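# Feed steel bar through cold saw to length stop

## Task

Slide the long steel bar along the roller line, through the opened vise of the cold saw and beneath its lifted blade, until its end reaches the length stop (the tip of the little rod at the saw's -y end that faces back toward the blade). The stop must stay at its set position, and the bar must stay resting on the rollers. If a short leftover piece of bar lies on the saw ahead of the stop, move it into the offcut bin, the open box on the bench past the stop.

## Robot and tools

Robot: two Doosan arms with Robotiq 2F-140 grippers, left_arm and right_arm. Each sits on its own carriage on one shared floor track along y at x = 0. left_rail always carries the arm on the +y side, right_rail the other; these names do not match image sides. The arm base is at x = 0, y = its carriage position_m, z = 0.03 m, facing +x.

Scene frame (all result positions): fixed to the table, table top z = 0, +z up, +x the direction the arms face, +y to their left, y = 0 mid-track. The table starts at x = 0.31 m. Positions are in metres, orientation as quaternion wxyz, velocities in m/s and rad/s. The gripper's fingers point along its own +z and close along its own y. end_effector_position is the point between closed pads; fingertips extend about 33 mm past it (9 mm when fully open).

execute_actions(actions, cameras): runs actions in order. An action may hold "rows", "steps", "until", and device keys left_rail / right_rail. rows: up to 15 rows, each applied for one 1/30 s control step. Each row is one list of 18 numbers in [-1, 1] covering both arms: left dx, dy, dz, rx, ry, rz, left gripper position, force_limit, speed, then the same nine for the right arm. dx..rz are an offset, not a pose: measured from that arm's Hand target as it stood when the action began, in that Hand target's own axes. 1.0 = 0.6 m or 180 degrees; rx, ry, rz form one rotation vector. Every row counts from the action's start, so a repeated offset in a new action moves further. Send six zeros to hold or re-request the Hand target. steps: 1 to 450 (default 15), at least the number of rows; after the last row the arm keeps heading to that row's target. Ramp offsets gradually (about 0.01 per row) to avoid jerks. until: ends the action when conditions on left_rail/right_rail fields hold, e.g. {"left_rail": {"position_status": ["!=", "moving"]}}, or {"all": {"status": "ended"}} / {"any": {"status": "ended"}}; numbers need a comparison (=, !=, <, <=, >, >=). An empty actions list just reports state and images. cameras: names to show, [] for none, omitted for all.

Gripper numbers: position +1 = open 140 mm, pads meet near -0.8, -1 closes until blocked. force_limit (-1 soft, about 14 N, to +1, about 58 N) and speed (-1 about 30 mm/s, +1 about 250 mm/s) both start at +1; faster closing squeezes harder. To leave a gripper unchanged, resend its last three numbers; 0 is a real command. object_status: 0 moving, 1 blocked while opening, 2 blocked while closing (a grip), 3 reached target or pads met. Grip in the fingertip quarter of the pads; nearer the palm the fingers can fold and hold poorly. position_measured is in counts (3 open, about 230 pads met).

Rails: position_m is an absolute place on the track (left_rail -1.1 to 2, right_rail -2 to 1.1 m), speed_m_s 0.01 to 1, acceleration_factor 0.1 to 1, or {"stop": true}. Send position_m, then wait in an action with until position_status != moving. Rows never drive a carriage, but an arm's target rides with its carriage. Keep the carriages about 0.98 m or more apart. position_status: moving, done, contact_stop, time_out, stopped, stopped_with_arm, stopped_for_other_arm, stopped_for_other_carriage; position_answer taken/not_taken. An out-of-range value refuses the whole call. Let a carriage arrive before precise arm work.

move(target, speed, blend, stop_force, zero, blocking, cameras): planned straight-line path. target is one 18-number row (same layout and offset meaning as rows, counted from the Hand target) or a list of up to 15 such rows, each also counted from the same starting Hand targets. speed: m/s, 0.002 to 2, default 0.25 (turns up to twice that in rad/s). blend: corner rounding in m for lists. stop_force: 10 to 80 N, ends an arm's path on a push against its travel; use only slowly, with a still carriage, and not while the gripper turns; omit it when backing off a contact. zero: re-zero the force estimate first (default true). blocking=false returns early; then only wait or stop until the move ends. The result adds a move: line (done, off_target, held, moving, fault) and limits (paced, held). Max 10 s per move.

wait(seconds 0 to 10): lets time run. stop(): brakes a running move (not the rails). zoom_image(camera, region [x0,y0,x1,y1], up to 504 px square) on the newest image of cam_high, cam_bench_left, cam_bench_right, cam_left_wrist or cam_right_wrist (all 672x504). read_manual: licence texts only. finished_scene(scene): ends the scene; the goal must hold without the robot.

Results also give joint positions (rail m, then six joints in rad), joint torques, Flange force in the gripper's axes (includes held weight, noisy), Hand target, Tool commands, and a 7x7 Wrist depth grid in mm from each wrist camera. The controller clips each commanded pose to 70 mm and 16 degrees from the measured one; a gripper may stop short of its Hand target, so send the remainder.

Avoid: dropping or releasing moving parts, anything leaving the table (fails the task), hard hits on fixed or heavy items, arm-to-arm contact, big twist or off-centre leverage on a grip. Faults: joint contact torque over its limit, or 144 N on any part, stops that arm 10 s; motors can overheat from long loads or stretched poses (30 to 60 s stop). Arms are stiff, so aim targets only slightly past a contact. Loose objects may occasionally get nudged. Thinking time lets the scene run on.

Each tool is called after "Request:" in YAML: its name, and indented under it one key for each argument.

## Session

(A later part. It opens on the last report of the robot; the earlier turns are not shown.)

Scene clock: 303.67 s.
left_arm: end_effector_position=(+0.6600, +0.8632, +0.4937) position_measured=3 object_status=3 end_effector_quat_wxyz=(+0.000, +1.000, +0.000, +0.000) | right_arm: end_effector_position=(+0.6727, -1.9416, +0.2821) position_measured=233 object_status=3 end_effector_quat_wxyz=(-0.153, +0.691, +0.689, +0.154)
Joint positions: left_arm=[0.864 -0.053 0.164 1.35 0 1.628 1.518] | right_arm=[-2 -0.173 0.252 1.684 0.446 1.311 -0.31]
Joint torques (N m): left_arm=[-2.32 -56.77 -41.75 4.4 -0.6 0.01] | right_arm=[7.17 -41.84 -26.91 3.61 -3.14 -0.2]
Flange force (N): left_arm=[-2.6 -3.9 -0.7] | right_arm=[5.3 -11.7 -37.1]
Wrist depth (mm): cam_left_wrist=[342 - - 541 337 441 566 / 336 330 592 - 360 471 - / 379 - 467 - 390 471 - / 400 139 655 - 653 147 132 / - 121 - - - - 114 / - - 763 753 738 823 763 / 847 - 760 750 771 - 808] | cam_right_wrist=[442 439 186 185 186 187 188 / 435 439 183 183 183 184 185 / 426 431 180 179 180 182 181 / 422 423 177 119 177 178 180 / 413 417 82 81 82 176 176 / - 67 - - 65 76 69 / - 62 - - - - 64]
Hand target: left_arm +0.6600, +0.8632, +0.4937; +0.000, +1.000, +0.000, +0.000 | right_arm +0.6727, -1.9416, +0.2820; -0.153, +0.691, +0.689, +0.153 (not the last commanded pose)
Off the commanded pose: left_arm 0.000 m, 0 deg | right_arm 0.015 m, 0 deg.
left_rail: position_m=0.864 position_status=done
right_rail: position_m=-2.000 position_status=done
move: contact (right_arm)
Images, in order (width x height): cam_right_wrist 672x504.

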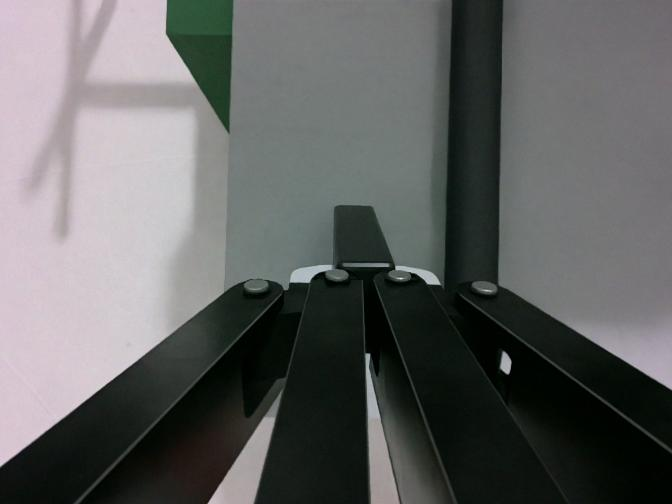

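Request:
move:
  target:
    - [0,0,0,0,0,0,1,1,1,0.035,0,-0.0755,0,0,0,-1,0,0]
    - [0,0,0,0,0,0,1,1,1,0.0600,0.0805,-0.05,0,0,0,-0.1,0,0]
    - [0,0,0,0,0,0,1,1,1,0.0653,0.0805,0.024,0,0,0,-0.1,0,0]
  speed: 0.1
  cameras: ["cam_right_wrist"]

Scene clock: 310.93 s.
left_arm: end_effector_position=(+0.6600, +0.8632, +0.4937) position_measured=3 object_status=3 end_effector_quat_wxyz=(+0.000, +1.000, +0.000, +0.000) | right_arm: end_effector_position=(+0.7211, -1.9001, +0.2856) position_measured=141 object_status=3 end_effector_quat_wxyz=(-0.153, +0.691, +0.689, +0.154)
Joint positions: left_arm=[0.864 -0.053 0.164 1.35 0 1.628 1.518] | right_arm=[-2 -0.105 0.317 1.59 0.451 1.309 -0.237]
Joint torques (N m): left_arm=[-2.25 -56.25 -41.62 4.37 -0.62 0.02] | right_arm=[2.27 -73.61 -42.77 4.86 0.42 -0.05]
Flange force (N): left_arm=[-3.2 -3.7 -0.7] | right_arm=[-3.2 -4.7 0.4]
Wrist depth (mm): cam_left_wrist=[342 - - - 336 439 - / 333 336 337 327 359 506 - / 376 - 616 618 387 471 - / 399 139 - - - 149 126 / - 121 - - - - 114 / - - 755 760 771 - - / - - 765 750 784 - -] | cam_right_wrist=[447 189 189 177 190 191 256 / 439 185 186 171 187 187 194 / 431 182 183 168 184 185 209 / 425 179 140 179 161 181 208 / - 90 115 177 177 95 91 / - 76 174 161 175 - - / - - 172 170 172 - -]
Hand target: left_arm +0.6600, +0.8632, +0.4937; +0.000, +1.000, +0.000, +0.000 | right_arm +0.7211, -1.9001, +0.2856; -0.153, +0.691, +0.689, +0.153
Off the commanded pose: left_arm 0.000 m, 0 deg | right_arm 0.000 m, 0 deg.
left_rail: position_m=0.864 position_status=done
right_rail: position_m=-2.000 position_status=done
move: done
Images, in order (width x height): cam_right_wrist 672x504.

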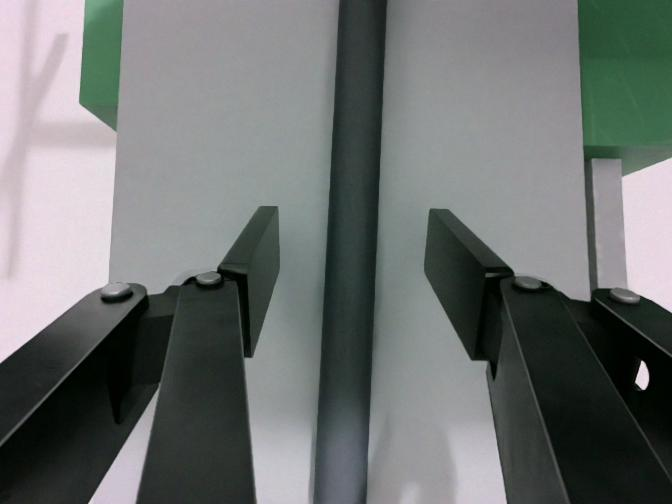

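Request:
execute_actions:
  actions:
    - {"rows":[[0,0,0,0,0,0,1,1,1,0,0,0,0,0,0,-1,0,-1]],"steps":75}
  cameras: ["cam_right_wrist"]

Request:
move:
  target: [0,0,0,0,0,0,1,1,1,0.141,0,-0.302,0,0,0,-1,0,-1]
  speed: 0.08
  cameras: ["cam_right_wrist","cam_bench_right"]

Scene clock: 315.80 s.
left_arm: end_effector_position=(+0.6600, +0.8632, +0.4937) position_measured=3 object_status=3 end_effector_quat_wxyz=(+0.000, +1.000, +0.000, +0.000) | right_arm: end_effector_position=(+0.7211, -1.9001, +0.2856) position_measured=203 object_status=2 end_effector_quat_wxyz=(-0.153, +0.691, +0.689, +0.154)
Joint positions: left_arm=[0.864 -0.053 0.164 1.35 0 1.628 1.518] | right_arm=[-2 -0.105 0.317 1.59 0.451 1.309 -0.237]
Joint torques (N m): left_arm=[-1.69 -56.68 -41.76 4.34 -0.59 0.06] | right_arm=[3.39 -65.8 -36.6 3.56 0.22 -0.41]
Flange force (N): left_arm=[-2.7 -2.6 -0.6] | right_arm=[0.7 -3.7 -10.4]
Wrist depth (mm): cam_left_wrist=[343 - - 555 340 443 - / 334 339 334 - 357 471 583 / 363 - 633 - 386 473 - / 398 139 408 662 662 404 132 / - 121 - - - - 114 / - - 750 746 727 760 - / - - 771 753 781 - -] | cam_right_wrist=[247 189 189 174 191 191 255 / 437 185 186 171 187 188 193 / 431 182 183 168 184 184 198 / 425 179 180 161 181 182 207 / 422 76 86 86 87 93 203 / - 67 - 156 - 76 69 / - 68 - - - - -]
Hand target: left_arm +0.6600, +0.8632, +0.4937; +0.000, +1.000, +0.000, +0.000 | right_arm +0.7211, -1.9001, +0.2856; -0.153, +0.691, +0.689, +0.153
Off the commanded pose: left_arm 0.000 m, 0 deg | right_arm 0.000 m, 0 deg.
left_rail: position_m=0.864 position_status=done
right_rail: position_m=-2.000 position_status=done
Images, in order (width x height): cam_right_wrist 672x504.

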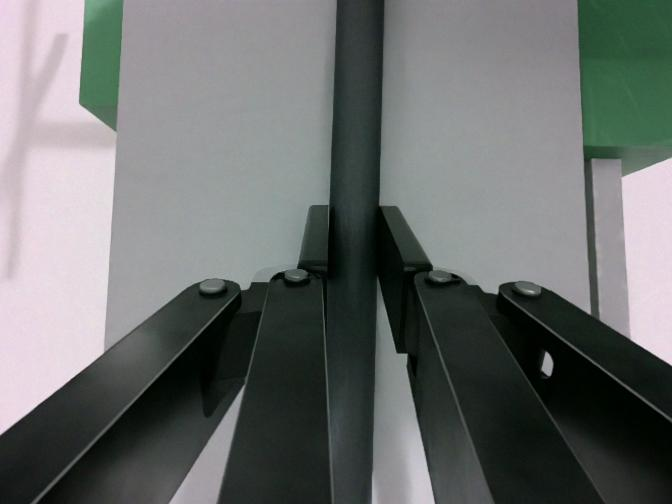

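Scene clock: 318.67 s.
left_arm: end_effector_position=(+0.6600, +0.8632, +0.4937) position_measured=3 object_status=3 end_effector_quat_wxyz=(+0.000, +1.000, +0.000, +0.000) | right_arm: end_effector_position=(+0.7210, -1.9002, +0.4857) position_measured=203 object_status=2 end_effector_quat_wxyz=(-0.153, +0.691, +0.689, +0.154)
Joint positions: left_arm=[0.864 -0.053 0.164 1.35 0 1.628 1.518] | right_arm=[-2 -0.105 0.264 1.296 0.435 1.623 -0.088]
Joint torques (N m): left_arm=[-2.23 -56.63 -41.85 4.35 -0.68 0.08] | right_arm=[2.25 -74.68 -47.49 6.32 0.37 -0.15]
Flange force (N): left_arm=[-3.0 -3.7 -0.5] | right_arm=[-6.2 -3.4 6.8]
Wrist depth (mm): cam_left_wrist=[344 - - - 337 440 - / 334 334 340 - 361 472 - / 381 - - - 387 470 - / 401 149 651 - - 149 126 / - 121 - - 722 - 114 / - - 711 724 738 - - / - - 765 760 750 - 850] | cam_right_wrist=[433 656 399 398 400 406 429 / 645 648 394 391 398 458 659 / 624 643 388 220 387 452 652 / 626 619 383 154 382 628 640 / 616 76 86 127 87 93 624 / - 67 - 112 69 76 69 / - 68 - 97 - - -]
Hand target: left_arm +0.6600, +0.8632, +0.4937; +0.000, +1.000, +0.000, +0.000 | right_arm +0.7211, -1.9002, +0.4856; -0.153, +0.691, +0.689, +0.153
Off the commanded pose: left_arm 0.000 m, 0 deg | right_arm 0.000 m, 0 deg.
left_rail: position_m=0.864 position_status=done
right_rail: position_m=-2.000 position_status=done
move: done
Images, in order (width x height): cam_bench_right 672x504, cam_right_wrist 672x504.

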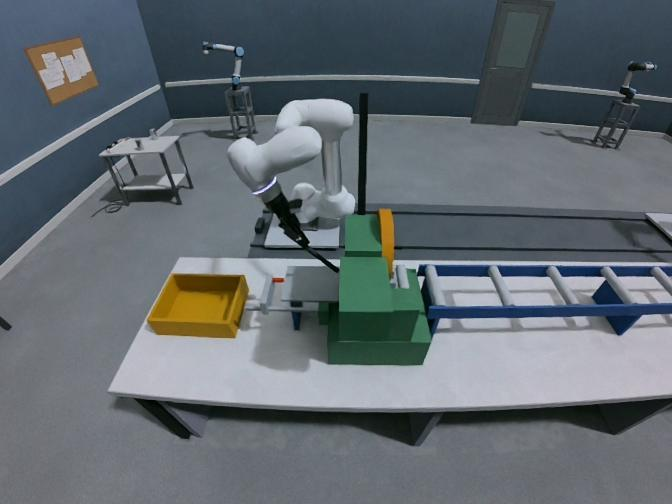

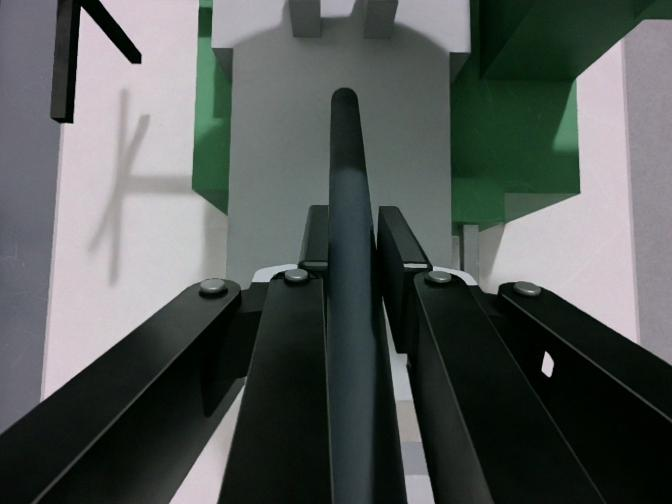

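Request:
move:
  target:
    - [0,0,0,0,0,0,1,1,1,0.092,0,-0.196,0,0,0,-1,0,-1]
    - [0,0,0,0,0,0,1,1,1,-0.663,0.017,-0.549,0,0,0,-1,0,-1]
  blend: [0.05,0]
  speed: 0.2
  cameras: ["cam_right_wrist","cam_bench_right"]

Scene clock: 328.87 s.
left_arm: end_effector_position=(+0.6600, +0.8632, +0.4937) position_measured=3 object_status=3 end_effector_quat_wxyz=(+0.000, +1.000, +0.000, +0.000) | right_arm: end_effector_position=(+0.7300, -2.4000, +0.6156) position_measured=203 object_status=2 end_effector_quat_wxyz=(-0.153, +0.691, +0.689, +0.154)
Joint positions: left_arm=[0.864 -0.053 0.164 1.35 0 1.628 1.518] | right_arm=[-2 -0.676 0.758 0.28 0.473 2.329 -0.383]
Joint torques (N m): left_arm=[-2.46 -56.96 -41.99 4.36 -0.66 -0.06] | right_arm=[2.71 -113.3 -38.25 4.99 0.96 -0.08]
Flange force (N): left_arm=[-2.7 -4.0 -0.5] | right_arm=[0.0 0.0 0.0]
Wrist depth (mm): cam_left_wrist=[343 - 572 - 339 441 - / 338 335 326 - 363 476 - / 381 - - 600 379 474 - / 401 138 - - - 147 126 / - 692 700 - - 709 114 / - 753 713 715 746 750 771 / - - 773 748 771 - -] | cam_right_wrist=[757 795 784 556 563 809 1623 / 754 784 798 790 817 - 1601 / 745 759 777 214 769 757 1569 / 1426 767 757 157 640 769 1528 / 1489 76 86 127 87 93 1499 / - 67 - 112 69 76 69 / - 68 - 98 - - -]
Hand target: left_arm +0.6600, +0.8632, +0.4937; +0.000, +1.000, +0.000, +0.000 | right_arm +0.7301, -2.4000, +0.6156; -0.153, +0.691, +0.689, +0.153
Off the commanded pose: left_arm 0.000 m, 0 deg | right_arm 0.000 m, 0 deg.
left_rail: position_m=0.864 position_status=done
right_rail: position_m=-2.000 position_status=done
move: done
Images, in order (width x height): cam_bench_right 672x504, cam_right_wrist 672x504.

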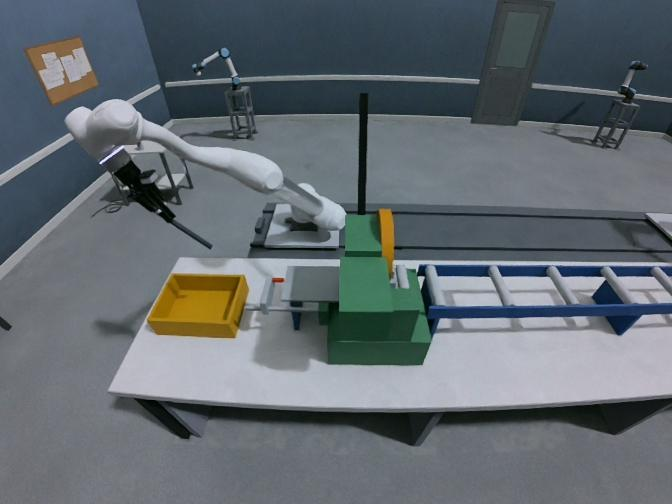

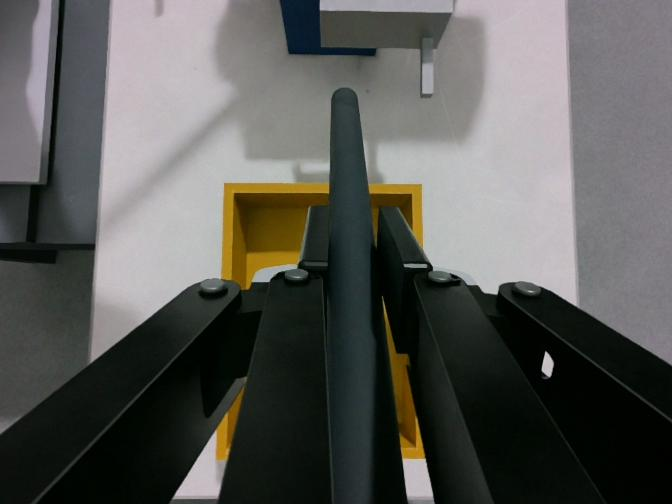

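Request:
move:
  target:
    - [0,0,0,0,0,0,1,1,1,-0.413,-0.033,0.479,0,0,0,-1,0,-1]
  speed: 0.2
  cameras: ["cam_right_wrist"]

Request:
move:
  target:
    - [0,0,0,0,0,0,1,1,1,-0.134,0,0.286,0,0,0,-1,0,-1]
  speed: 0.05
  cameras: ["cam_right_wrist","cam_bench_right"]

Scene clock: 340.03 s.
left_arm: end_effector_position=(+0.6600, +0.8632, +0.4937) position_measured=3 object_status=3 end_effector_quat_wxyz=(+0.000, +1.000, +0.000, +0.000) | right_arm: end_effector_position=(+0.7100, -2.5028, +0.2504) position_measured=203 object_status=2 end_effector_quat_wxyz=(-0.153, +0.691, +0.689, +0.153)
Joint positions: left_arm=[0.864 -0.053 0.164 1.35 0 1.628 1.518] | right_arm=[-2 -0.773 0.716 1.031 0.311 1.702 -0.778]
Joint torques (N m): left_arm=[-2.6 -56.57 -41.99 4.38 -0.59 0] | right_arm=[3.31 -117.82 -45.44 5.8 1.86 -0.1]
Flange force (N): left_arm=[-3.2 -3.5 0.0] | right_arm=[-5.1 -3.2 7.1]
Wrist depth (mm): cam_left_wrist=[344 558 550 - 338 440 - / 332 334 582 602 362 474 - / 382 - 611 - 394 468 - / 399 139 653 387 - 148 126 / - 120 - 734 - - 114 / - - 713 722 734 - - / - 784 753 755 768 - -] | cam_right_wrist=[408 - 404 408 402 318 417 / 401 - 401 314 406 316 410 / 393 371 392 220 395 317 402 / 390 329 388 157 389 317 398 / 386 76 86 127 87 93 391 / - 67 - 112 69 76 69 / - 68 - 98 - - -]
Hand target: left_arm +0.6600, +0.8632, +0.4937; +0.000, +1.000, +0.000, +0.000 | right_arm +0.7100, -2.5028, +0.2504; -0.153, +0.691, +0.689, +0.153
Off the commanded pose: left_arm 0.000 m, 0 deg | right_arm 0.000 m, 0 deg.
left_rail: position_m=0.864 position_status=done
right_rail: position_m=-2.000 position_status=done
move: done
Images, in order (width x height): cam_right_wrist 672x504.

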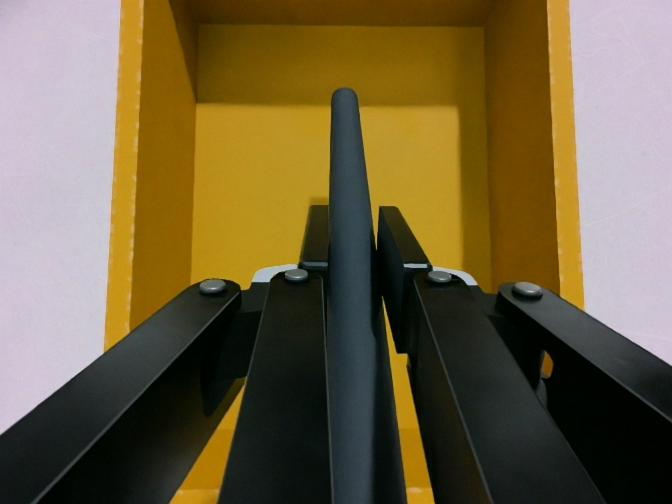

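Scene clock: 344.13 s.
left_arm: end_effector_position=(+0.6600, +0.8632, +0.4937) position_measured=3 object_status=3 end_effector_quat_wxyz=(+0.000, +1.000, +0.000, +0.000) | right_arm: end_effector_position=(+0.7100, -2.5030, +0.0609) position_measured=203 object_status=2 end_effector_quat_wxyz=(-0.153, +0.691, +0.689, +0.153)
Joint positions: left_arm=[0.864 -0.053 0.164 1.35 0 1.628 1.518] | right_arm=[-2 -0.773 0.822 1.198 0.311 1.443 -0.861]
Joint torques (N m): left_arm=[-1.7 -56.73 -41.97 4.27 -0.59 -0.08] | right_arm=[2.81 -120.78 -40.79 5 1.5 -0.12]
Flange force (N): left_arm=[-3.0 -2.5 -0.3] | right_arm=[-4.0 -2.1 3.9]
Wrist depth (mm): cam_left_wrist=[345 - 555 580 338 440 - / 335 331 324 - 362 471 - / 371 - - - 385 472 626 / 399 139 655 390 674 148 126 / - 119 662 - 690 676 114 / - - 709 753 729 748 768 / - - 760 753 760 - -] | cam_right_wrist=[206 208 208 208 209 210 209 / - 204 204 203 206 207 206 / - 200 201 173 202 203 203 / 196 197 198 162 198 200 199 / - 80 86 156 87 93 83 / - 67 - 151 - 76 70 / - 68 - 147 - - -]
Hand target: left_arm +0.6600, +0.8632, +0.4937; +0.000, +1.000, +0.000, +0.000 | right_arm +0.7100, -2.5030, +0.0609; -0.153, +0.691, +0.689, +0.153
Off the commanded pose: left_arm 0.000 m, 0 deg | right_arm 0.000 m, 0 deg.
left_rail: position_m=0.864 position_status=done
right_rail: position_m=-2.000 position_status=done
move: done
Images, in order (width x height): cam_bench_right 672x504, cam_right_wrist 672x504.

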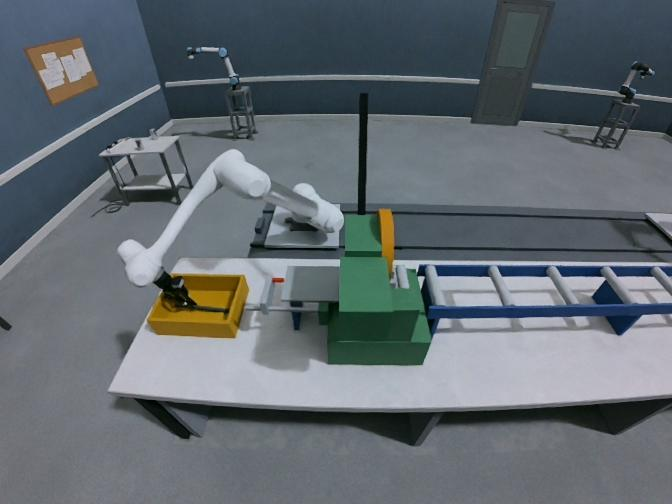

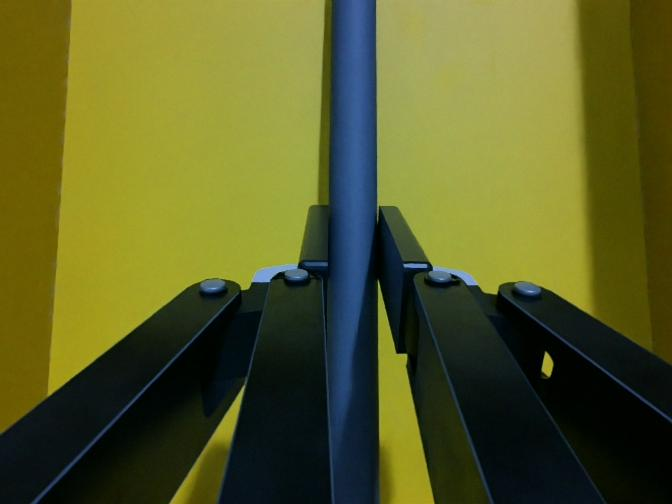

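Request:
move:
  target:
    - [0,0,0,0,0,0,1,1,1,-0.0113,0,0.0242,0,0,0,-1,0,-1]
  speed: 0.03
  cameras: ["cam_right_wrist"]

Request:
execute_actions:
  actions:
    - {"rows":[[0,0,0,0,0,0,1,1,1,0,0,0,0,0,0,-0.2,0,-1]],"steps":60}
  cameras: ["cam_right_wrist"]

Scene clock: 348.00 s.
left_arm: end_effector_position=(+0.6600, +0.8632, +0.4937) position_measured=3 object_status=3 end_effector_quat_wxyz=(+0.000, +1.000, +0.000, +0.000) | right_arm: end_effector_position=(+0.7100, -2.5030, +0.0449) position_measured=203 object_status=2 end_effector_quat_wxyz=(-0.153, +0.691, +0.689, +0.153)
Joint positions: left_arm=[0.864 -0.053 0.164 1.35 0 1.628 1.518] | right_arm=[-2 -0.773 0.834 1.207 0.312 1.423 -0.867]
Joint torques (N m): left_arm=[-1.78 -56.84 -41.62 4.32 -0.56 -0.07] | right_arm=[2.85 -119.07 -40.61 4.99 1.64 -0.16]
Flange force (N): left_arm=[-2.1 -2.6 -0.8] | right_arm=[-0.9 -5.3 4.3]
Wrist depth (mm): cam_left_wrist=[342 - - - 338 441 - / 336 331 328 - 359 470 - / 374 - - - 395 473 640 / 397 149 396 - 655 400 126 / - 122 - - - - 114 / - - 705 731 738 784 773 / - - 784 753 768 826 811] | cam_right_wrist=[188 190 189 176 192 192 193 / 186 187 188 173 189 190 190 / 183 184 185 169 186 186 187 / 180 182 183 162 182 183 184 / - 76 86 159 87 93 181 / - 67 - 156 - 76 69 / - 68 - - - - -]
Hand target: left_arm +0.6600, +0.8632, +0.4937; +0.000, +1.000, +0.000, +0.000 | right_arm +0.7100, -2.5030, +0.0448; -0.153, +0.691, +0.689, +0.153
Off the commanded pose: left_arm 0.000 m, 0 deg | right_arm 0.000 m, 0 deg.
left_rail: position_m=0.864 position_status=done
right_rail: position_m=-2.000 position_status=done
move: done
Images, in order (width x height): cam_right_wrist 672x504.

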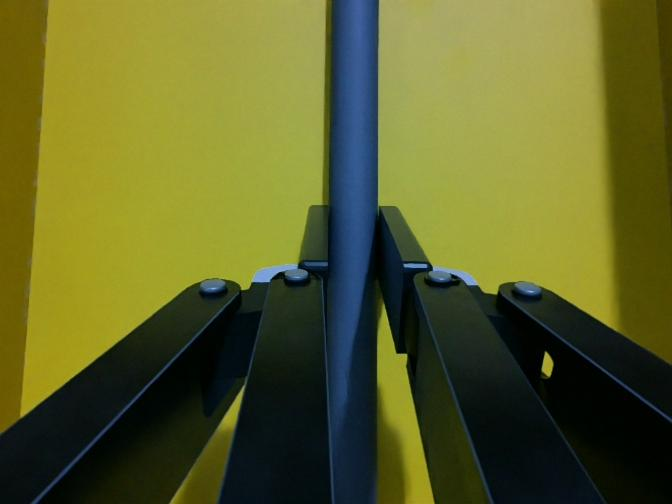

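Scene clock: 350.20 s.
left_arm: end_effector_position=(+0.6600, +0.8632, +0.4937) position_measured=3 object_status=3 end_effector_quat_wxyz=(+0.000, +1.000, +0.000, +0.000) | right_arm: end_effector_position=(+0.7100, -2.5030, +0.0448) position_measured=154 object_status=3 end_effector_quat_wxyz=(-0.153, +0.691, +0.689, +0.153)
Joint positions: left_arm=[0.864 -0.053 0.164 1.35 0 1.628 1.518] | right_arm=[-2 -0.773 0.834 1.207 0.312 1.423 -0.867]
Joint torques (N m): left_arm=[-2.17 -56.34 -41.9 4.34 -0.56 0.01] | right_arm=[2.39 -116.32 -39.15 4.49 1.08 -0.14]
Flange force (N): left_arm=[-3.5 -3.3 -0.1] | right_arm=[0.5 -4.1 0.7]
Wrist depth (mm): cam_left_wrist=[345 570 545 - 339 441 562 / 337 332 327 - 355 474 - / 378 410 - - 391 472 - / 401 139 655 635 - 148 126 / - 121 - - - - 114 / - - 690 753 743 - 763 / - - 755 753 760 - 814] | cam_right_wrist=[189 190 191 178 191 192 193 / 188 188 187 174 189 190 189 / 183 183 185 172 186 187 186 / 180 181 142 170 165 184 184 / - 89 92 178 178 93 95 / - 74 68 157 177 - 73 / - - - 173 174 - -]
Hand target: left_arm +0.6600, +0.8632, +0.4937; +0.000, +1.000, +0.000, +0.000 | right_arm +0.7100, -2.5030, +0.0448; -0.153, +0.691, +0.689, +0.153
Off the commanded pose: left_arm 0.000 m, 0 deg | right_arm 0.000 m, 0 deg.
left_rail: position_m=0.864 position_status=done
right_rail: position_m=-2.000 position_status=done
Images, in order (width x height): cam_right_wrist 672x504.

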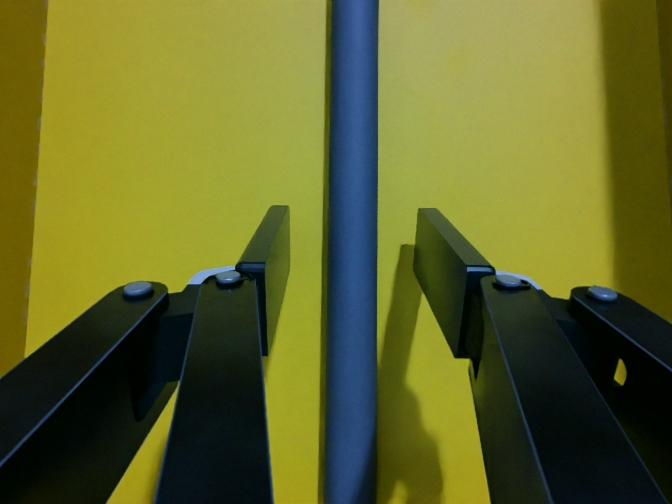

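Request:
move:
  target: [0,0,0,0,0,-0.4999,-0.1,0,0,0.247,0,-0.528,0,0,0,-0.2,0,-1]
  cameras: ["cam_right_wrist"]

Request:
execute_actions:
  actions:
    - {"left_rail":{"position_m":1.62},"steps":120,"until":{"left_rail":{"position_status":["!=","moving"]}}}
  cameras: ["cam_left_wrist","cam_bench_left"]

Scene clock: 356.97 s.
left_arm: end_effector_position=(+0.6600, +0.8633, +0.4937) position_measured=141 object_status=3 end_effector_quat_wxyz=(+0.000, +0.707, +0.707, +0.000) | right_arm: end_effector_position=(+0.7100, -2.5028, +0.3946) position_measured=154 object_status=3 end_effector_quat_wxyz=(-0.153, +0.691, +0.689, +0.153)
Joint positions: left_arm=[0.864 -0.053 0.164 1.35 0 1.628 -0.053] | right_arm=[-2 -0.773 0.701 0.799 0.331 1.937 -0.697]
Joint torques (N m): left_arm=[-1.82 -56.65 -41.67 4.32 -0.57 -0.11] | right_arm=[2.24 -110.3 -43.62 4.97 0.99 -0.06]
Flange force (N): left_arm=[2.5 -2.5 -0.7] | right_arm=[1.1 -6.5 4.6]
Wrist depth (mm): cam_left_wrist=[- - - - 332 367 - / - - 399 - 345 391 - / - - 400 - 367 396 - / 638 - 136 403 139 399 692 / - 90 112 569 521 - 86 / - - - 729 - - 79 / - - - 499 - - -] | cam_right_wrist=[558 554 477 477 476 575 573 / 555 552 564 502 521 - 563 / 542 542 535 545 545 549 551 / 534 537 126 526 144 541 546 / - 89 92 522 125 94 95 / - 74 - 517 491 - 73 / - - - 514 - - -]
Hand target: left_arm +0.6600, +0.8632, +0.4937; +0.000, +0.707, +0.707, +0.000 | right_arm +0.7100, -2.5028, +0.3946; -0.153, +0.691, +0.689, +0.153
Off the commanded pose: left_arm 0.000 m, 0 deg | right_arm 0.000 m, 0 deg.
left_rail: position_m=0.864 position_status=done
right_rail: position_m=-2.000 position_status=done
move: done
Images, in order (width x height): cam_right_wrist 672x504.

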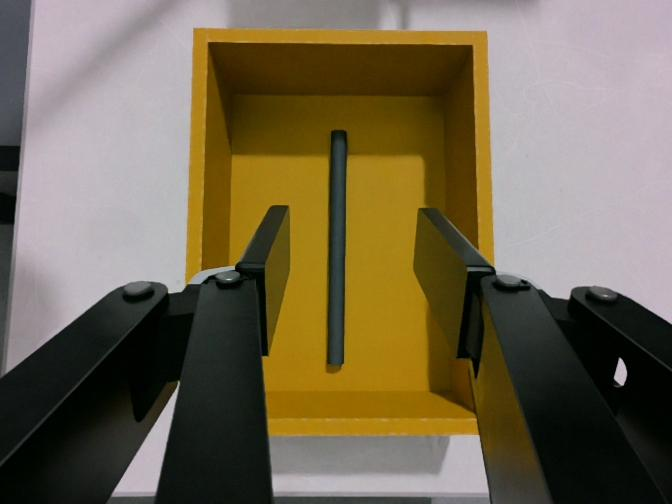

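Scene clock: 358.73 s.
left_arm: end_effector_position=(+0.6600, +1.6193, +0.4937) position_measured=141 object_status=3 end_effector_quat_wxyz=(+0.000, +0.707, +0.707, +0.000) | right_arm: end_effector_position=(+0.7100, -2.5028, +0.3946) position_measured=154 object_status=3 end_effector_quat_wxyz=(-0.153, +0.691, +0.689, +0.153)
Joint positions: left_arm=[1.62 -0.053 0.164 1.35 0 1.628 -0.053] | right_arm=[-2 -0.773 0.701 0.799 0.331 1.937 -0.697]
Joint torques (N m): left_arm=[-1.86 -56.43 -41.72 4.39 -0.65 0.04] | right_arm=[2.71 -110.55 -43.08 4.98 0.89 -0.07]
Flange force (N): left_arm=[2.7 -3.0 -0.7] | right_arm=[-0.8 -4.7 3.0]
Wrist depth (mm): cam_left_wrist=[- - - 347 343 345 - / - 555 419 446 357 372 591 / 580 - 609 609 369 399 - / 629 - 136 662 139 406 692 / - 90 113 - - - 86 / - - - - - - 79 / - - - - 472 - -] | cam_right_wrist=[559 555 571 - 528 573 571 / 549 556 562 - 545 559 564 / 542 537 541 524 488 544 549 / 518 534 126 536 144 516 544 / - 89 86 503 114 94 95 / - 74 - - - - 73 / - - - 507 - - -]
Hand target: left_arm +0.6600, +1.6194, +0.4937; +0.000, +0.707, +0.707, +0.000 | right_arm +0.7100, -2.5028, +0.3946; -0.153, +0.691, +0.689, +0.153
Tool commands: left_gripper/position=-0.1 left_gripper/force_limit=+0.0 left_gripper/speed=+0.0 right_gripper/position=-0.2 right_gripper/force_limit=+0.0 right_gripper/speed=-1.0
Off the commanded pose: left_arm 0.000 m, 0 deg | right_arm 0.000 m, 0 deg.
left_rail: position_m=1.620 position_status=done
right_rail: position_m=-2.000 position_status=done
Images, in order (width x height): cam_bench_left 672x504, cam_left_wrist 672x504.

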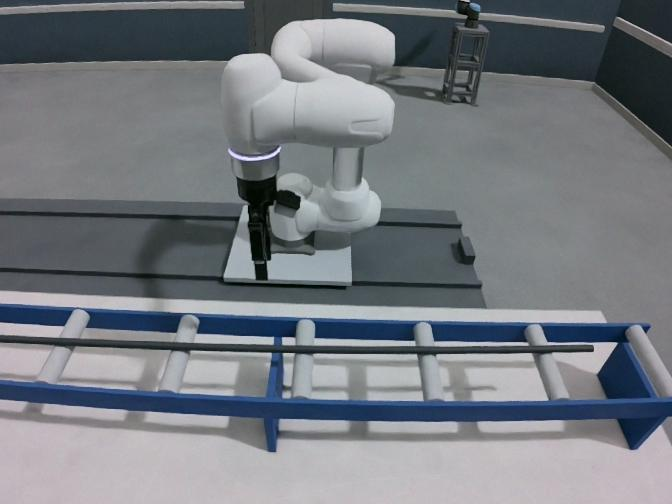

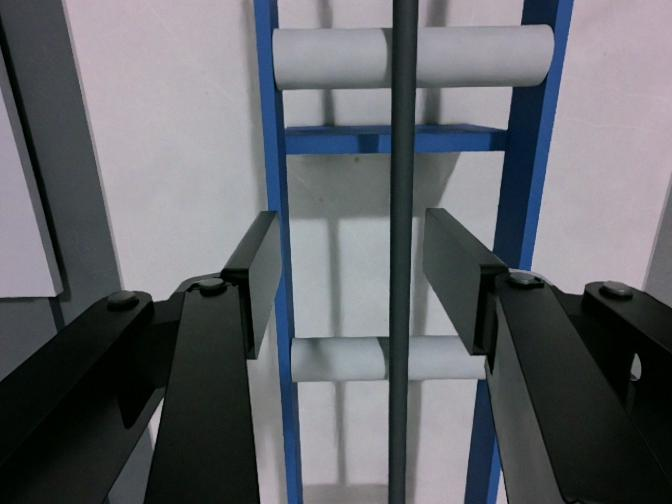

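Request:
move:
  target: [-0.332,0.023,0.28,0,0,0,-1,0,0,0,0,0,0,0,0,-0.2,0,-1]
  cameras: ["cam_left_wrist"]

Request:
move:
  target: [0,0,0.1,0,0,0,-1,0,0,0,0,0,0,0,0,-0.2,0,-1]
  speed: 0.02
  stop_force: 12
  cameras: ["cam_left_wrist"]

Request:
move:
  target: [0,0,-0.05,0,0,0,-1,0,0,0,0,0,0,0,0,-0.2,0,-1]
  cameras: []

Scene clock: 368.90 s.
left_arm: end_effector_position=(+0.6737, +1.4203, +0.3257) position_measured=233 object_status=3 end_effector_quat_wxyz=(+0.000, +0.707, +0.707, +0.000) | right_arm: end_effector_position=(+0.7100, -2.5028, +0.3946) position_measured=154 object_status=3 end_effector_quat_wxyz=(-0.153, +0.691, +0.689, +0.153)
Joint positions: left_arm=[1.62 -0.337 0.256 1.539 0 1.347 -0.337] | right_arm=[-2 -0.773 0.701 0.799 0.331 1.937 -0.697]
Joint torques (N m): left_arm=[-0.81 -65.08 -40.82 4.33 -0.69 0.04] | right_arm=[2.6 -110.47 -43.16 4.97 0.94 -0.1]
Flange force (N): left_arm=[1.9 -2.1 -1.6] | right_arm=[-0.1 -5.1 2.9]
Wrist depth (mm): cam_left_wrist=[- - 223 - 174 - 236 / - - 223 - 184 - 249 / - - 235 234 203 229 238 / - 489 229 119 213 225 237 / - - 83 - 81 - 261 / - - 77 - - - - / - - - - - - -] | cam_right_wrist=[566 559 568 581 559 573 584 / 551 552 587 546 510 555 563 / 545 547 529 541 539 549 551 / 530 534 126 529 143 541 544 / - 89 92 524 114 94 95 / - 74 433 491 - - 73 / - - - 510 - - -]
Hand target: left_arm +0.6737, +1.4202, +0.3257; +0.000, +0.707, +0.707, +0.000 | right_arm +0.7100, -2.5028, +0.3946; -0.153, +0.691, +0.689, +0.153
Off the commanded pose: left_arm 0.000 m, 0 deg | right_arm 0.000 m, 0 deg.
left_rail: position_m=1.620 position_status=done
right_rail: position_m=-2.000 position_status=done
move: done
Images, in order (width x height): cam_left_wrist 672x504.

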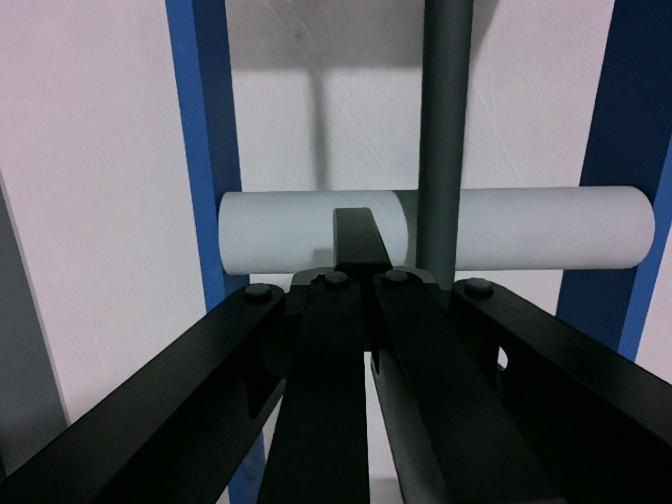

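Scene clock: 371.87 s.
left_arm: end_effector_position=(+0.6737, +1.4203, +0.2786) position_measured=233 object_status=3 end_effector_quat_wxyz=(+0.000, +0.707, +0.707, +0.000) | right_arm: end_effector_position=(+0.7100, -2.5028, +0.3946) position_measured=154 object_status=3 end_effector_quat_wxyz=(-0.153, +0.691, +0.689, +0.153)
Joint positions: left_arm=[1.62 -0.337 0.276 1.601 0 1.265 -0.337] | right_arm=[-2 -0.773 0.701 0.799 0.331 1.937 -0.697]
Joint torques (N m): left_arm=[-7.07 -45.13 -29.07 1.98 -3.05 -0.16] | right_arm=[2.17 -110.26 -43.16 4.99 0.95 -0.15]
Flange force (N): left_arm=[13.2 -7.7 -29.6] | right_arm=[0.3 -5.0 3.5]
Wrist depth (mm): cam_left_wrist=[365 157 - - - 131 - / 384 166 217 - 139 139 - / - 173 - - 148 192 218 / - 183 178 129 158 179 180 / - - 83 - 81 - 229 / - - 77 - - - - / - - - - - - -] | cam_right_wrist=[575 564 554 593 587 574 566 / 549 556 562 537 546 555 560 / 537 540 550 542 542 547 550 / 535 529 126 530 144 544 542 / - 89 92 513 114 94 - / - 74 431 505 - - 73 / - - - 517 - - -]
Hand target: left_arm +0.6737, +1.4203, +0.2786; +0.000, +0.707, +0.707, +0.000 (not the last commanded pose) | right_arm +0.7100, -2.5028, +0.3946; -0.153, +0.691, +0.689, +0.153
Off the commanded pose: left_arm 0.013 m, 0 deg | right_arm 0.000 m, 0 deg.
left_rail: position_m=1.620 position_status=done
right_rail: position_m=-2.000 position_status=done
move: contact (left_arm)
Images, in order (width x height): cam_left_wrist 672x504.

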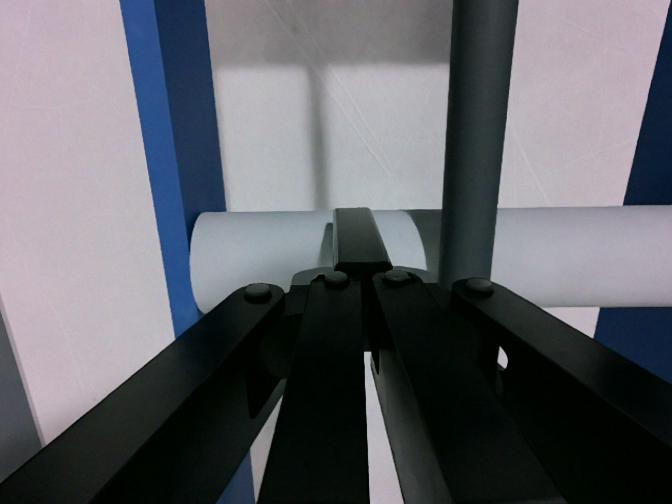

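Scene clock: 372.63 s.
left_arm: end_effector_position=(+0.6737, +1.4203, +0.3085) position_measured=233 object_status=3 end_effector_quat_wxyz=(+0.000, +0.707, +0.707, +0.000) | right_arm: end_effector_position=(+0.7100, -2.5028, +0.3946) position_measured=154 object_status=3 end_effector_quat_wxyz=(-0.153, +0.691, +0.689, +0.153)
Joint positions: left_arm=[1.62 -0.337 0.262 1.562 0 1.317 -0.337] | right_arm=[-2 -0.773 0.701 0.799 0.331 1.937 -0.697]
Joint torques (N m): left_arm=[-1.88 -65.68 -39.75 4.25 -0.51 -0.01] | right_arm=[2.7 -110.17 -43.15 5 0.95 -0.06]
Flange force (N): left_arm=[2.9 0.3 -1.8] | right_arm=[0.0 -5.7 3.2]
Wrist depth (mm): cam_left_wrist=[- 183 392 389 159 - 225 / - 190 252 - 168 - 237 / - - 223 - 177 - 220 / - - 206 118 206 206 209 / - - 83 - 82 - 238 / - - 77 - - - - / - - - - - - -] | cam_right_wrist=[552 566 551 633 484 568 573 / - 555 - 563 536 559 559 / 541 545 552 528 540 551 562 / 562 531 125 542 129 542 559 / - 89 92 522 125 94 95 / - 74 430 521 - - 73 / - - - 516 - - -]
Hand target: left_arm +0.6737, +1.4203, +0.3086; +0.000, +0.707, +0.707, +0.000 | right_arm +0.7100, -2.5028, +0.3946; -0.153, +0.691, +0.689, +0.153
Off the commanded pose: left_arm 0.000 m, 0 deg | right_arm 0.000 m, 0 deg.
left_rail: position_m=1.620 position_status=done
right_rail: position_m=-2.000 position_status=done
move: done
No camera images: "cameras" was empty.

Request:
move:
  target:
    - [0,0,-0.06,0,0,0,-0.2,-0.9,0,0,0,0,0,0,0,-0.2,0,-1]
    - [0.3,0.073,-0.06,0,0,0,-0.2,-0.9,0,0,0,0,0,0,0,-0.2,0,-1]
    - [0.3,0.073,0.043,0,0,0,-0.2,-0.9,0,0,0,0,0,0,0,-0.2,0,-1]
  speed: 0.15
  cameras: ["cam_left_wrist"]

Scene clock: 383.33 s.
left_arm: end_effector_position=(+0.7176, +1.6002, +0.2828) position_measured=154 object_status=3 end_effector_quat_wxyz=(+0.000, +0.707, +0.707, +0.000) | right_arm: end_effector_position=(+0.7100, -2.5028, +0.3946) position_measured=154 object_status=3 end_effector_quat_wxyz=(-0.153, +0.691, +0.689, +0.153)
Joint positions: left_arm=[1.62 -0.076 0.297 1.564 0 1.28 -0.075] | right_arm=[-2 -0.773 0.701 0.799 0.331 1.937 -0.697]
Joint torques (N m): left_arm=[-1.64 -68.71 -40.13 4.22 -1.02 -0.04] | right_arm=[2.86 -109.73 -42.95 4.93 0.91 -0.11]
Flange force (N): left_arm=[2.2 -1.7 -2.2] | right_arm=[0.1 -5.9 2.8]
Wrist depth (mm): cam_left_wrist=[168 167 373 136 - 174 176 / 169 224 383 142 254 241 184 / 177 238 417 150 - 239 193 / 187 221 118 160 140 240 193 / - 89 108 169 - - 81 / - - - - - - - / - - - 193 - - -] | cam_right_wrist=[556 566 - 564 472 564 - / 552 551 - 556 546 559 562 / 539 541 - 540 540 552 550 / 535 539 126 534 144 534 544 / - 89 92 520 125 94 95 / - 74 - 430 - - 73 / - - - 515 - - -]
Hand target: left_arm +0.7176, +1.6003, +0.2828; +0.000, +0.707, +0.707, +0.000 | right_arm +0.7100, -2.5028, +0.3946; -0.153, +0.691, +0.689, +0.153
Off the commanded pose: left_arm 0.000 m, 0 deg | right_arm 0.000 m, 0 deg.
left_rail: position_m=1.620 position_status=done
right_rail: position_m=-2.000 position_status=done
move: done
Images, in order (width x height): cam_left_wrist 672x504.

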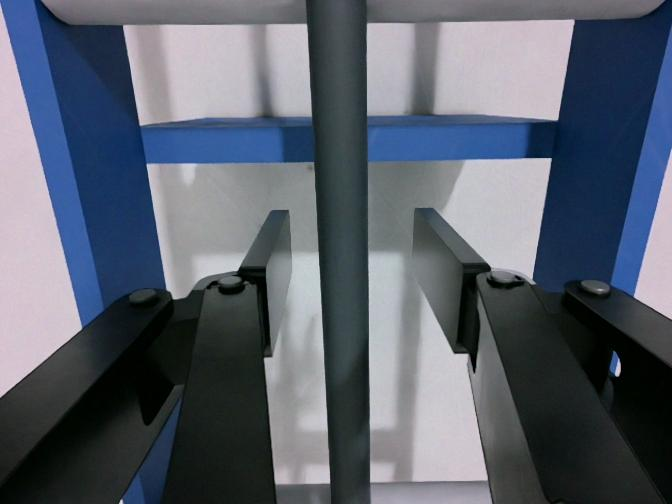

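Request:
move:
  target: [0,-0.0058,0,0,0,0,-0.2,-0.9,0,0,0,0,0,0,0,-0.2,0,-1]
  speed: 0.15
  cameras: []

Request:
execute_actions:
  actions:
    - {"rows":[[0,0,0,0,0,0,-1,-0.9,-1,0,0,0,0,0,0,-0.2,0,-1]],"steps":60}
  cameras: ["cam_left_wrist"]

Scene clock: 387.07 s.
left_arm: end_effector_position=(+0.7141, +1.6003, +0.2828) position_measured=154 object_status=3 end_effector_quat_wxyz=(+0.000, +0.707, +0.707, +0.000) | right_arm: end_effector_position=(+0.7100, -2.5028, +0.3946) position_measured=154 object_status=3 end_effector_quat_wxyz=(-0.153, +0.691, +0.689, +0.153)
Joint positions: left_arm=[1.62 -0.076 0.292 1.571 0 1.279 -0.076] | right_arm=[-2 -0.773 0.701 0.799 0.331 1.937 -0.697]
Joint torques (N m): left_arm=[-2.55 -68.11 -39.93 4.22 -0.48 0] | right_arm=[2.49 -110.22 -43.3 5 0.94 -0.13]
Flange force (N): left_arm=[3.3 -1.5 -1.5] | right_arm=[0.4 -5.6 3.8]
Wrist depth (mm): cam_left_wrist=[167 191 159 137 - - 181 / 169 217 298 143 250 237 189 / 177 214 - 150 - 239 189 / 430 213 118 157 140 235 194 / - 89 108 169 - - 86 / - - - - - - - / - - - 198 - - -] | cam_right_wrist=[555 550 563 480 474 570 577 / 550 554 509 539 545 552 559 / 541 541 559 525 540 550 552 / 532 534 126 526 143 428 550 / - 89 86 - 125 94 96 / - 74 403 415 - - 73 / - - - 506 - - -]
Hand target: left_arm +0.7141, +1.6003, +0.2828; +0.000, +0.707, +0.707, +0.000 | right_arm +0.7100, -2.5028, +0.3946; -0.153, +0.691, +0.689, +0.153
Off the commanded pose: left_arm 0.000 m, 0 deg | right_arm 0.000 m, 0 deg.
left_rail: position_m=1.620 position_status=done
right_rail: position_m=-2.000 position_status=done
move: done
No camera images: "cameras" was empty.

Scene clock: 389.27 s.
left_arm: end_effector_position=(+0.7141, +1.6003, +0.2828) position_measured=200 object_status=2 end_effector_quat_wxyz=(+0.000, +0.707, +0.707, +0.000) | right_arm: end_effector_position=(+0.7100, -2.5028, +0.3946) position_measured=154 object_status=3 end_effector_quat_wxyz=(-0.153, +0.691, +0.689, +0.153)
Joint positions: left_arm=[1.62 -0.076 0.292 1.571 0 1.279 -0.076] | right_arm=[-2 -0.773 0.701 0.799 0.331 1.937 -0.697]
Joint torques (N m): left_arm=[-1.71 -64.8 -40.43 4.42 -2.43 0.27] | right_arm=[2.68 -110.46 -43.26 5 0.93 -0.05]
Flange force (N): left_arm=[2.2 -6.8 -5.7] | right_arm=[-0.2 -5.5 3.4]
Wrist depth (mm): cam_left_wrist=[166 204 160 136 - 160 181 / 170 215 287 143 255 241 189 / 178 213 - 150 - 247 189 / 186 213 - 158 - 244 199 / - 89 89 170 - - 210 / - - - - - - - / - - - - - - -] | cam_right_wrist=[547 566 532 596 556 574 574 / 549 560 578 - 537 559 563 / 542 546 546 540 544 550 550 / 537 537 125 547 143 539 545 / - 89 92 523 125 94 93 / - 74 67 537 - - 73 / - - - 512 - - -]
Hand target: left_arm +0.7141, +1.6003, +0.2828; +0.000, +0.707, +0.707, +0.000 | right_arm +0.7100, -2.5028, +0.3946; -0.153, +0.691, +0.689, +0.153
Off the commanded pose: left_arm 0.000 m, 0 deg | right_arm 0.000 m, 0 deg.
left_rail: position_m=1.620 position_status=done
right_rail: position_m=-2.000 position_status=done
Images, in order (width x height): cam_left_wrist 672x504.

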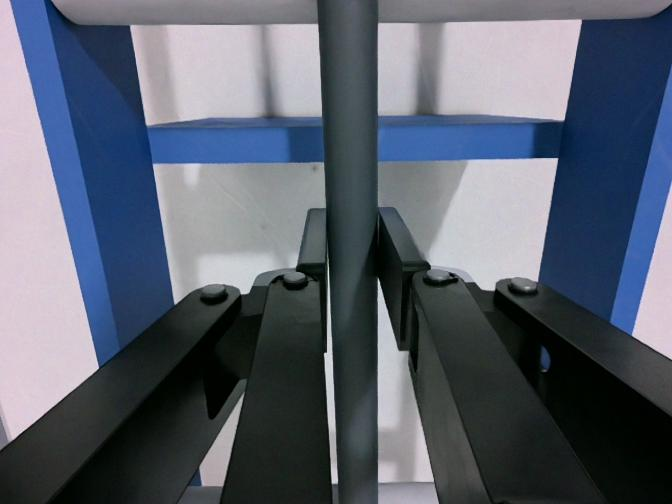

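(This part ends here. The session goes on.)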